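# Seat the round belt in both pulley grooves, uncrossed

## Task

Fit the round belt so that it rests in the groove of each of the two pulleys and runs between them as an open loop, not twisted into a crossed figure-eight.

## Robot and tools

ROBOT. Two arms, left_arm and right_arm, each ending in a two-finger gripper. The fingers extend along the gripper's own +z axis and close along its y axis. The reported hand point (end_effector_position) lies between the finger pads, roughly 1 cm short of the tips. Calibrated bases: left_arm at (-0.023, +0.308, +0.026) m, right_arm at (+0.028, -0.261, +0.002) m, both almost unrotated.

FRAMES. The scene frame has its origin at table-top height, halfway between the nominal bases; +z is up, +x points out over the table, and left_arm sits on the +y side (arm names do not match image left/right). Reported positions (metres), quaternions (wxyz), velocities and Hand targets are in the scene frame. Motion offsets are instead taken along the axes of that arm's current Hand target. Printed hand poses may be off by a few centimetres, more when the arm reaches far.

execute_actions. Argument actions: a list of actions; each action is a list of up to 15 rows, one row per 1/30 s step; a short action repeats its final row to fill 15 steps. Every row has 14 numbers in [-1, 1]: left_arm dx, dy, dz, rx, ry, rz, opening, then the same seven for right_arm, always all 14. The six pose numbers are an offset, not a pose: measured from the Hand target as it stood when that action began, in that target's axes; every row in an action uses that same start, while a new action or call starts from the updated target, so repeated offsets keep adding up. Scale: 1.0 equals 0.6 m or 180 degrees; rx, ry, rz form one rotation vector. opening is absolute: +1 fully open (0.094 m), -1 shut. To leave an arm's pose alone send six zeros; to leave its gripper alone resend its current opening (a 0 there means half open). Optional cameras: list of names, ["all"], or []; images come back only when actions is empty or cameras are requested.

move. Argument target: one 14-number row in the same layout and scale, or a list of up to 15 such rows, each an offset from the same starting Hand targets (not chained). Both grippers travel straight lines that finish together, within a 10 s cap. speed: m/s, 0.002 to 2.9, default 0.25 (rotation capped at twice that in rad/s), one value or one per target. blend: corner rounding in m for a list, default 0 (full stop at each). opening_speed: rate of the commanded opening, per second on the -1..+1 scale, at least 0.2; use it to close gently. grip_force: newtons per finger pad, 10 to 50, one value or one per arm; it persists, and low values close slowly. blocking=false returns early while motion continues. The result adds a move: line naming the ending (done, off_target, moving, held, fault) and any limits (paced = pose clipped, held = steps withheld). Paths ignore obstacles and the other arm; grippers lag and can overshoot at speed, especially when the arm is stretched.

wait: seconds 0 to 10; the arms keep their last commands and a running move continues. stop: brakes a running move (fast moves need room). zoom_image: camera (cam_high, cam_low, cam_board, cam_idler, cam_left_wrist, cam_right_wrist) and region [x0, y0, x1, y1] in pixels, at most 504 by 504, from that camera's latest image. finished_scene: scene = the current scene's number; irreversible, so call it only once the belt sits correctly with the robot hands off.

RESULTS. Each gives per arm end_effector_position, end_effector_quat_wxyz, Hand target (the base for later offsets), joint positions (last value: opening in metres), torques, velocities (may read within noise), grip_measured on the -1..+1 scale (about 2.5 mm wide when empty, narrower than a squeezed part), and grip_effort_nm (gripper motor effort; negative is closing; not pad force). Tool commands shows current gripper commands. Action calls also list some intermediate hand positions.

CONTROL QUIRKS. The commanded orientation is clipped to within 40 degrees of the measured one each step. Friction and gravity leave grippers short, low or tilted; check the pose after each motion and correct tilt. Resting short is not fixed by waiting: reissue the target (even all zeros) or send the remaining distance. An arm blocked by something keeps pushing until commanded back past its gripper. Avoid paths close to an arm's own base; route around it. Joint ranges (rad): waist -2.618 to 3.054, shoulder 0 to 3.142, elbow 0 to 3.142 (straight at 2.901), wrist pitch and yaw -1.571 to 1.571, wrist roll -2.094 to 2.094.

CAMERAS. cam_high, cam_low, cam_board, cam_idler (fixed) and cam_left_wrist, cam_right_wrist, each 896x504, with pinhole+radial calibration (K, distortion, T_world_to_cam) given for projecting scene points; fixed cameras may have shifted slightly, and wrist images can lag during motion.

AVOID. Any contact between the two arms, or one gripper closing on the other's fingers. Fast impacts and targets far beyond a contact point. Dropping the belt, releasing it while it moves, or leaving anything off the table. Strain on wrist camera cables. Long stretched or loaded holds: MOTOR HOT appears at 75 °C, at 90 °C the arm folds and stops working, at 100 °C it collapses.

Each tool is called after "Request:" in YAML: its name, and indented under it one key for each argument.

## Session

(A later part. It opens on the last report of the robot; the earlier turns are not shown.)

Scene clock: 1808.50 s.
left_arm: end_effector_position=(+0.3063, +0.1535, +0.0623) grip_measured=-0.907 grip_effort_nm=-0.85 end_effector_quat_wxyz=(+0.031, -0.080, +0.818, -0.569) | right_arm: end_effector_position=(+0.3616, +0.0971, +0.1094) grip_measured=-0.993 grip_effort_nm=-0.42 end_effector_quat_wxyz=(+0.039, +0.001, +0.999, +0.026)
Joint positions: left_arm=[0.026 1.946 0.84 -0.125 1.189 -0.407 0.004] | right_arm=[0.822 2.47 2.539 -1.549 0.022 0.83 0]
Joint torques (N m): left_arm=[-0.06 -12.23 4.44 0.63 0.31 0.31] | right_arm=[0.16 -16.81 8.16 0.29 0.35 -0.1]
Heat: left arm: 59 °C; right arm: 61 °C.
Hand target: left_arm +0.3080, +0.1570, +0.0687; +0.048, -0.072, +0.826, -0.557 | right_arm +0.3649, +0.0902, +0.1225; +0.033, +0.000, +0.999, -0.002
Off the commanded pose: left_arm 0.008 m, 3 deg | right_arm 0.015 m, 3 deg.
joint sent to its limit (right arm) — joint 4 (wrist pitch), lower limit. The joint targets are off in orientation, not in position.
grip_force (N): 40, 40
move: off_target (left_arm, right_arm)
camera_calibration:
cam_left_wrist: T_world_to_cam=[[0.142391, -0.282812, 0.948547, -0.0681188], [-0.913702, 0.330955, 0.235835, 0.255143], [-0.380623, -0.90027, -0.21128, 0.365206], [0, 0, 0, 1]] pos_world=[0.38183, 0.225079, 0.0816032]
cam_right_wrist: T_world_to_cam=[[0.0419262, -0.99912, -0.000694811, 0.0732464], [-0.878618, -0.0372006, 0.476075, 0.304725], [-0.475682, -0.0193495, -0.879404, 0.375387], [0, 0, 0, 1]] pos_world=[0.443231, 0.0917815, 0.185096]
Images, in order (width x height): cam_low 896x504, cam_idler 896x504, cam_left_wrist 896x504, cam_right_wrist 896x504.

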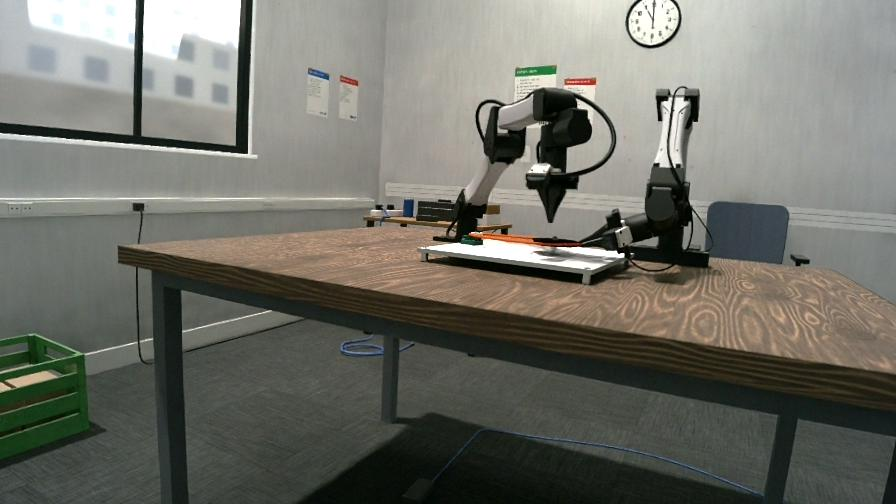

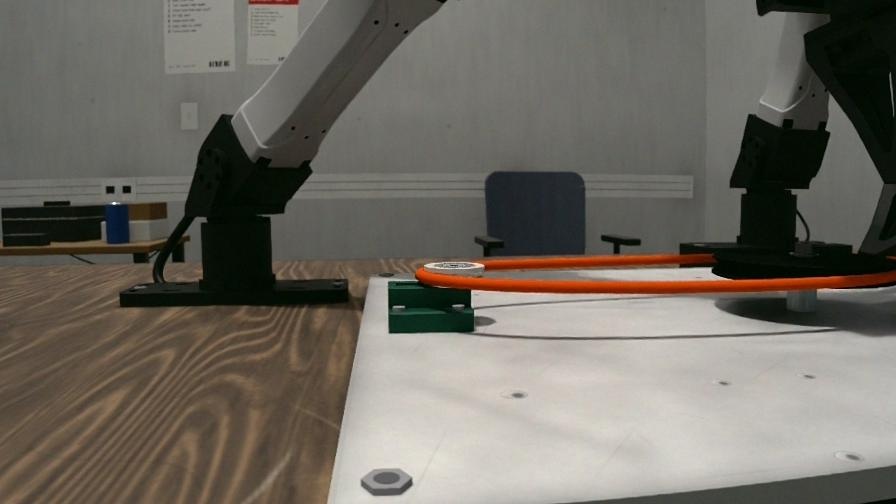

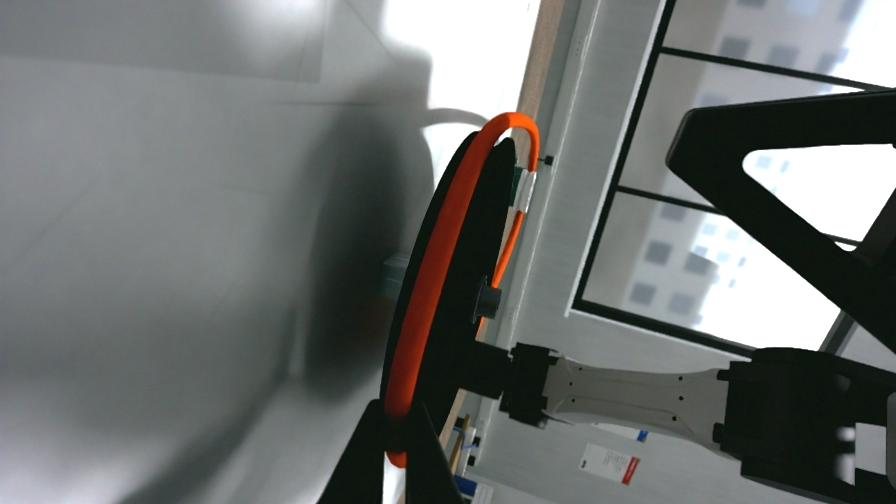

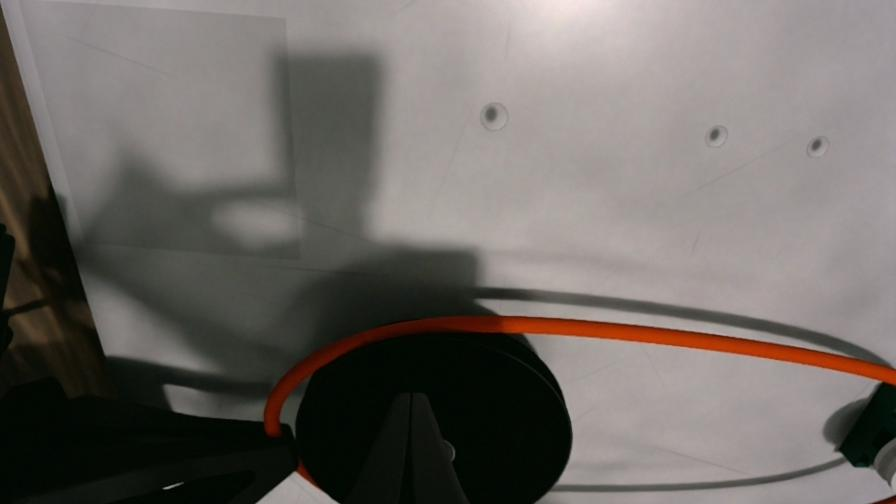

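Request:
move:
  target:
    - [0,0.0055,0.0048,0,0,0,-0.97,0,0,0,0,0,0,-1]
    - [0,0.0055,0.0048,0,0,0,-0.8,0,0,0,0,0,0,-1]
  speed: 0.04
  opening_speed: 0.2
  cameras: ["cam_low","cam_right_wrist","cam_idler","cam_left_wrist"]

Request:
zoom_image:
  camera: "cam_low"
  region: [530, 227, 600, 262]

Request:
zoom_image:
  camera: "cam_idler"
  region: [696, 200, 896, 300]

Request:
zoom_image:
  camera: "cam_left_wrist"
  region: [370, 80, 670, 480]

Scene clock: 1827.00 s.
left_arm: end_effector_position=(+0.3063, +0.1531, +0.0609) grip_measured=-0.802 grip_effort_nm=0.11 end_effector_quat_wxyz=(+0.032, -0.080, +0.821, -0.565) | right_arm: end_effector_position=(+0.3616, +0.0971, +0.1094) grip_measured=-0.993 grip_effort_nm=-0.42 end_effector_quat_wxyz=(+0.039, +0.001, +0.999, +0.026)
Joint positions: left_arm=[0.023 1.946 0.84 -0.125 1.18 -0.407 0.009] | right_arm=[0.822 2.47 2.539 -1.549 0.022 0.83 0]
Joint torques (N m): left_arm=[-0.02 -11.1 4.25 0.87 0.39 0.26] | right_arm=[0.16 -16.83 8.16 0.29 0.35 -0.09]
Heat: left arm: 56 °C; right arm: 63 °C.
Hand target: left_arm +0.3082, +0.1556, +0.0646; +0.048, -0.072, +0.826, -0.557 | right_arm +0.3649, +0.0902, +0.1225; +0.033, +0.000, +0.999, -0.002
Off the commanded pose: left_arm 0.005 m, 2 deg | right_arm 0.015 m, 3 deg.
joint sent to its limit (right arm) — joint 4 (wrist pitch), lower limit. The joint targets are off in orientation, not in position.
grip_force (N): 40, 40
move: off_target (right_arm); target 2's new opening was sent with left_arm's hand 0.005 m and 3 deg from that target
camera_calibration:
cam_left_wrist: T_world_to_cam=[[0.14254, -0.290997, 0.946046, -0.0655415], [-0.913686, 0.328852, 0.238817, 0.255753], [-0.380604, -0.89843, -0.219006, 0.364708], [0, 0, 0, 1]] pos_world=[0.38183, 0.224488, 0.0808005]
cam_right_wrist: T_world_to_cam=[[0.0419262, -0.99912, -0.000694811, 0.0732464], [-0.878618, -0.0372006, 0.476075, 0.304725], [-0.475682, -0.0193495, -0.879404, 0.375387], [0, 0, 0, 1]] pos_world=[0.443231, 0.0917815, 0.185096]
Images, in order (width x height): cam_low 896x504, cam_idler 896x504, cam_left_wrist 896x504, cam_right_wrist 896x504.

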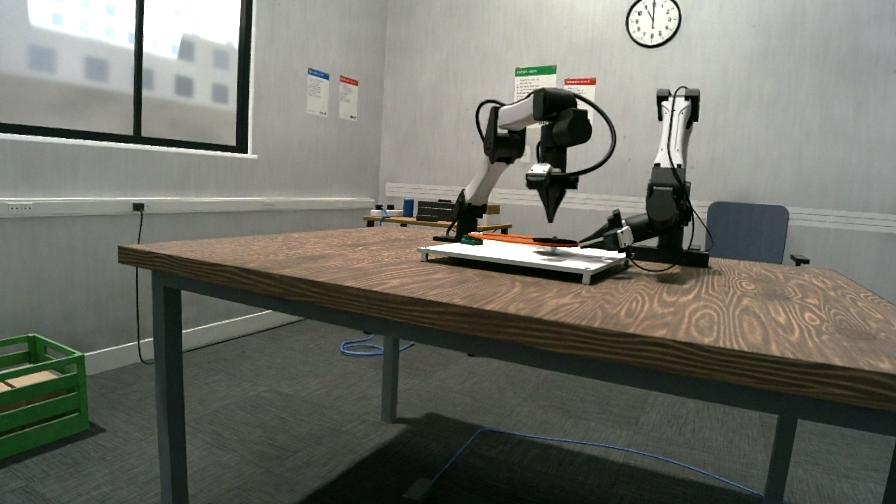

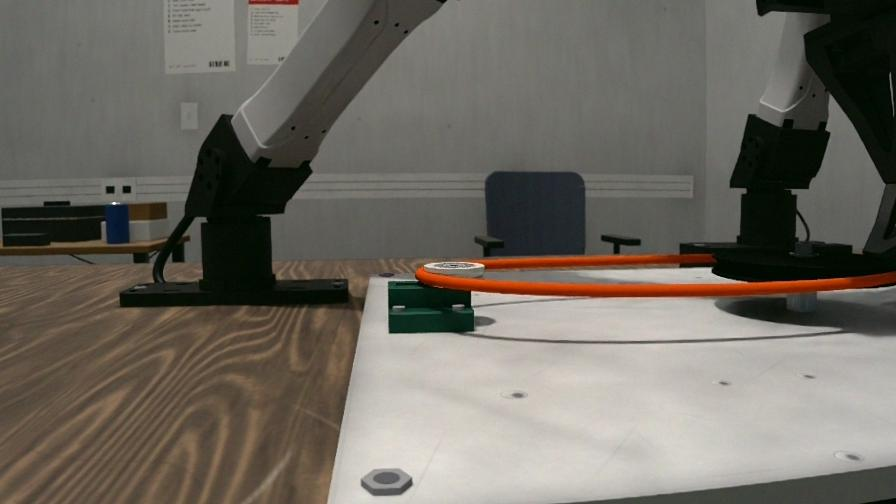

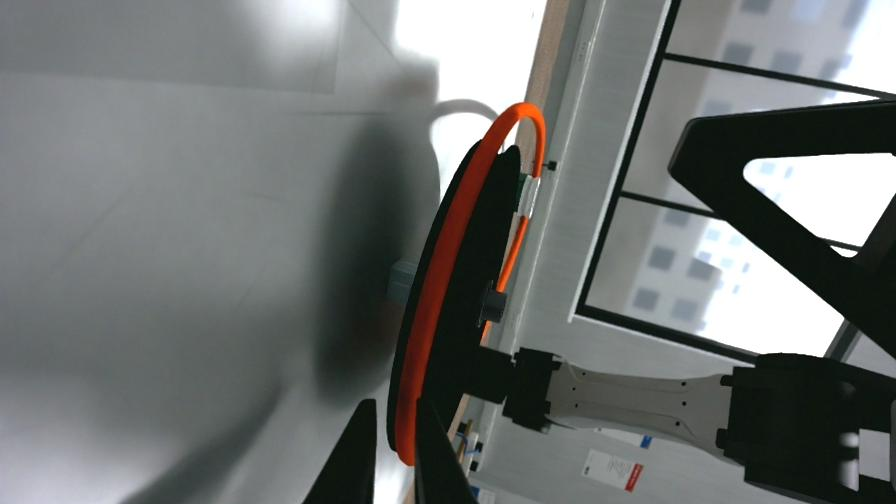

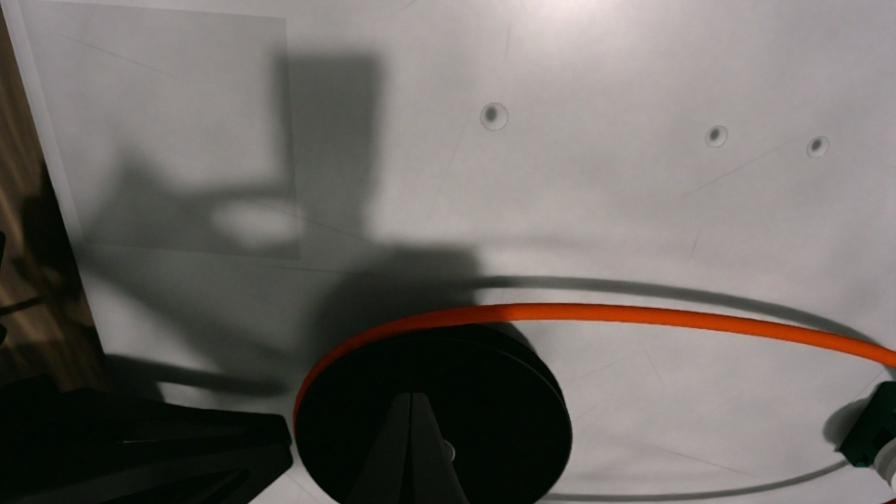

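Scaled by 7.200 from the camera's 896x504 image, which has a finer 1280x720 frame.

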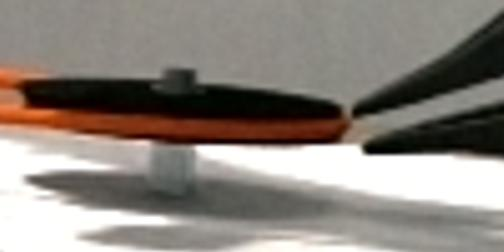

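Scaled by 2.520 from the camera's 896x504 image, which has a finer 1280x720 frame.

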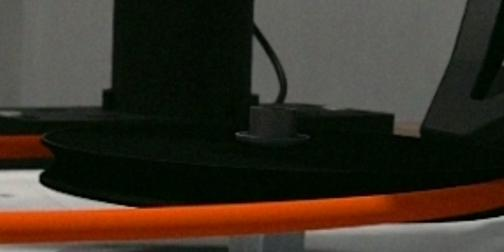

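Scaled by 1.260 from the camera's 896x504 image, which has a finer 1280x720 frame.

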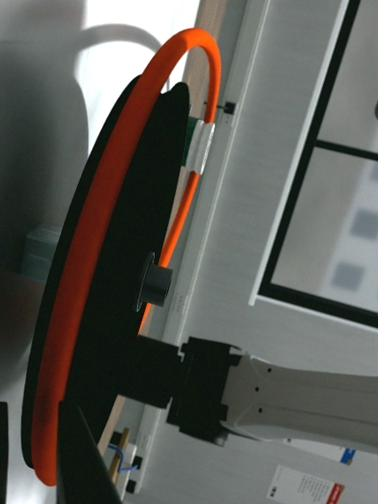

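Request:
move:
  target:
    - [0,0.0055,-0.03,0,0,0,-0.6,-0.001,-0.05,-0.0167,0,0,0,-1]
    - [0,0,-0.15,0,0,0,-0.6,-0.001,-0.45,-0.0167,0,0,0,-1]
  speed: 0.12
  blend: [0.01,0]
  opening_speed: 0.3
  cameras: ["all"]

Request:
zoom_image:
  camera: "cam_low"
  region: [530, 227, 600, 262]

Request:
zoom_image:
  camera: "cam_idler"
  region: [646, 200, 896, 325]

Request:
zoom_image:
  camera: "cam_board"
  region: [290, 200, 740, 420]

Request:
zoom_image:
  camera: "cam_idler"
  region: [380, 220, 500, 340]

Request:
zoom_image:
  camera: "cam_high"
  region: [270, 150, 420, 340]

Scene clock: 1845.23 s.
left_arm: end_effector_position=(+0.2926, +0.2355, +0.1005) grip_measured=-0.602 grip_effort_nm=0.11 end_effector_quat_wxyz=(+0.054, -0.074, +0.824, -0.559) | right_arm: end_effector_position=(+0.3599, -0.1806, +0.1267) grip_measured=-0.993 grip_effort_nm=-0.42 end_effector_quat_wxyz=(+0.007, +0.008, +1.000, -0.010)
Joint positions: left_arm=[0.298 1.939 1.063 -0.957 1.18 0.29 0.019] | right_arm=[0.243 1.829 1.606 -1.34 0.023 0.266 0]
Joint torques (N m): left_arm=[0.01 -6.82 6.71 -0.3 0.44 0.31] | right_arm=[0.32 -13.26 4.96 0.82 0 -0.12]
Heat: left arm: 54 °C; right arm: 65 °C.
Hand target: left_arm +0.2939, +0.2378, +0.0984; +0.048, -0.072, +0.826, -0.557 | right_arm +0.3648, -0.1798, +0.1336; +0.033, +0.000, +0.999, -0.002
Off the commanded pose: left_arm 0.003 m, 1 deg | right_arm 0.008 m, 3 deg.
grip_force (N): 40, 40
move: off_target (right_arm)
camera_calibration:
cam_left_wrist: T_world_to_cam=[[0.106268, -0.305207, 0.946338, -0.0631267], [-0.927862, 0.311707, 0.204723, 0.218331], [-0.357463, -0.899826, -0.250065, 0.438891], [0, 0, 0, 1]] pos_world=[0.366177, 0.307604, 0.124793]
cam_right_wrist: T_world_to_cam=[[0.0298158, -0.99713, 0.0695963, -0.208331], [-0.845945, 0.011916, 0.533137, 0.274434], [-0.532436, -0.0747705, -0.843162, 0.390322], [0, 0, 0, 1]] pos_world=[0.446189, -0.181819, 0.197293]

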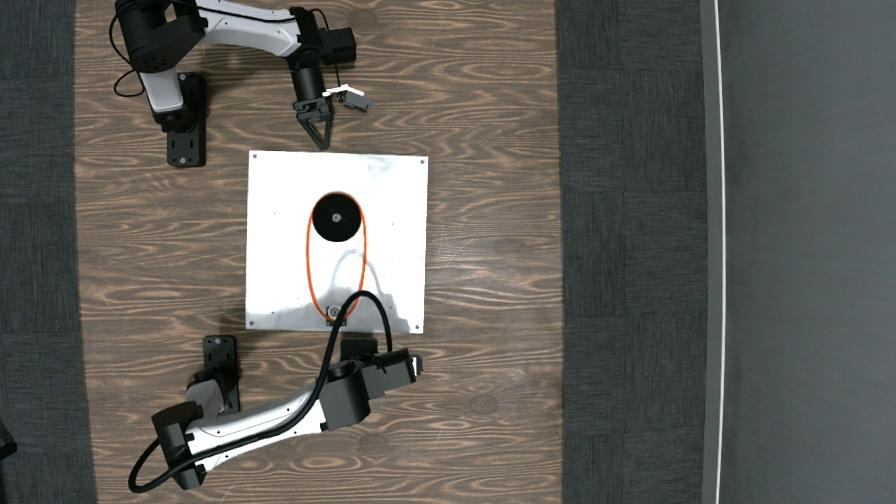

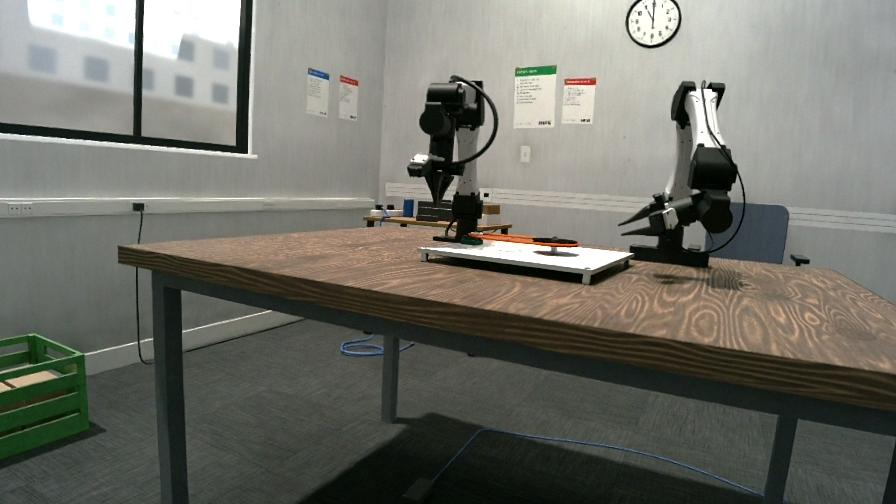

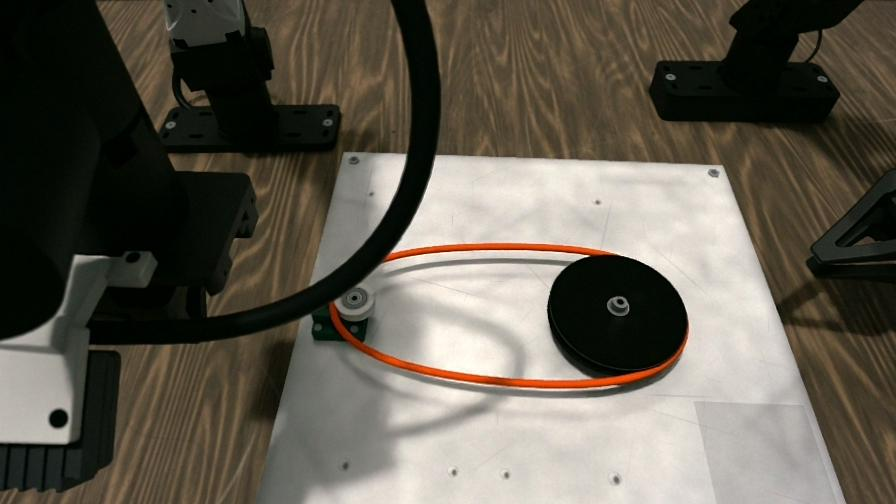

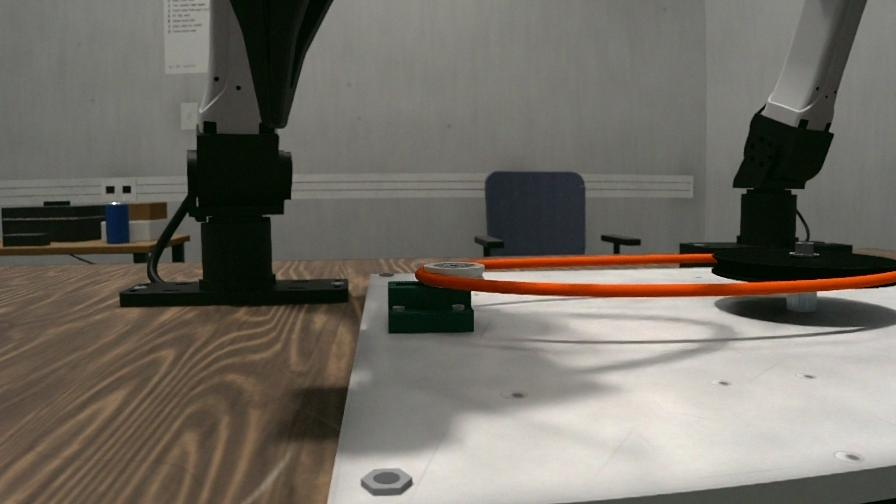

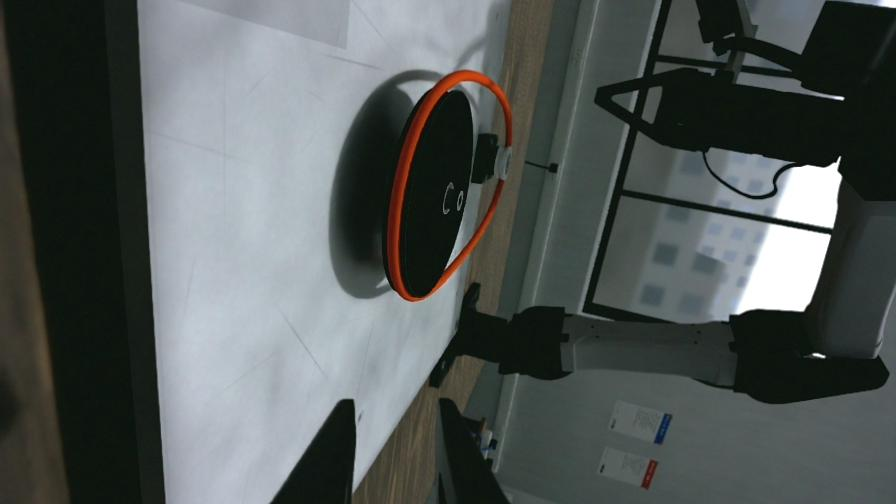

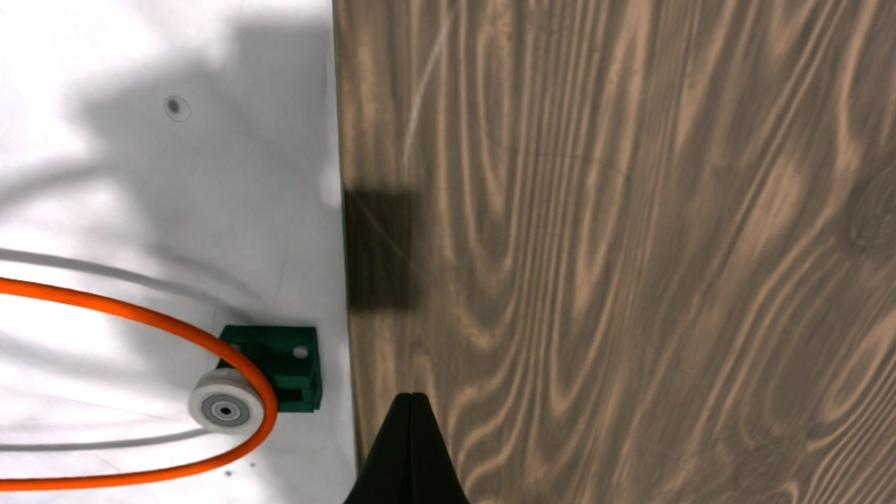

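Scaled by 7.200 from the camera's 896x504 image, which has a finer 1280x720 frame.

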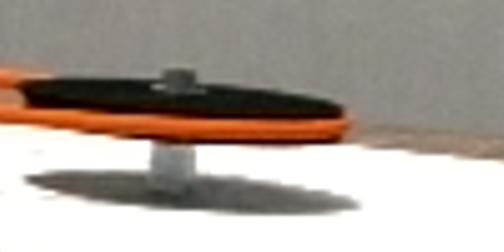

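Scaled by 2.016 from the camera's 896x504 image, which has a finer 1280x720 frame.

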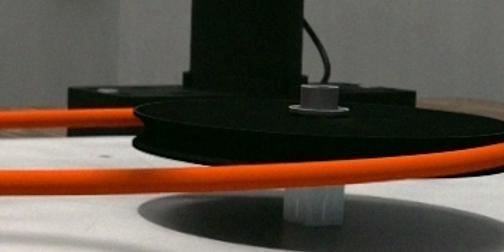

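Scaled by 1.120 from the camera's 896x504 image, which has a finer 1280x720 frame.

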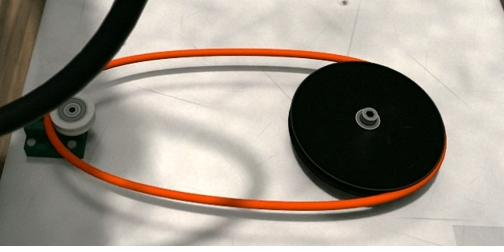

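Scaled by 4.200 from the camera's 896x504 image, which has a finer 1280x720 frame.

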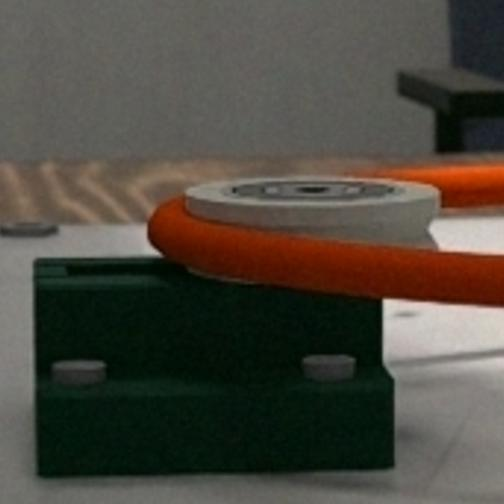

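Scaled by 2.653 from the camera's 896x504 image, which has a finer 1280x720 frame.

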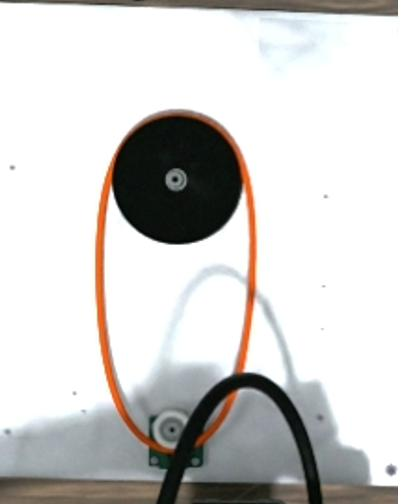

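Request:
zoom_image:
  camera: "cam_left_wrist"
  region: [370, 50, 540, 320]

Request:
zoom_image:
  camera: "cam_right_wrist"
  region: [120, 300, 340, 504]

Scaled by 1.867 from the camera's 896x504 image, which has a finer 1280x720 frame.

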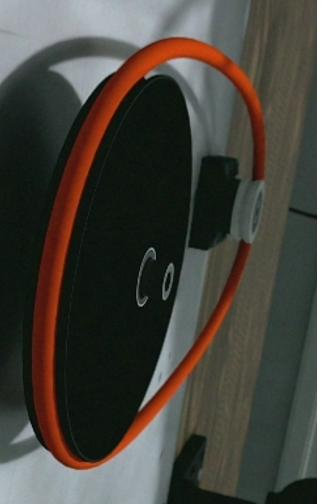

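Scaled by 2.291 from the camera's 896x504 image, which has a finer 1280x720 frame.

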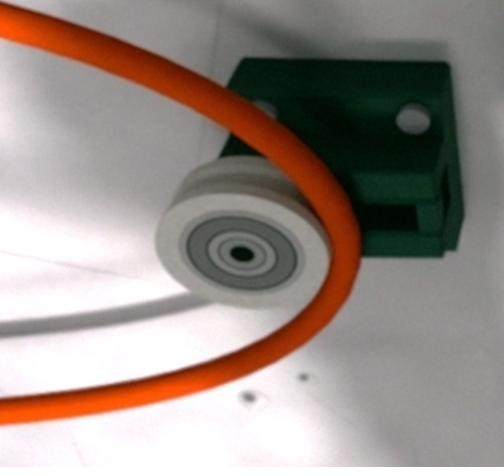

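Request:
finished_scene:
  scene: 1

The scene is finished: the task was done.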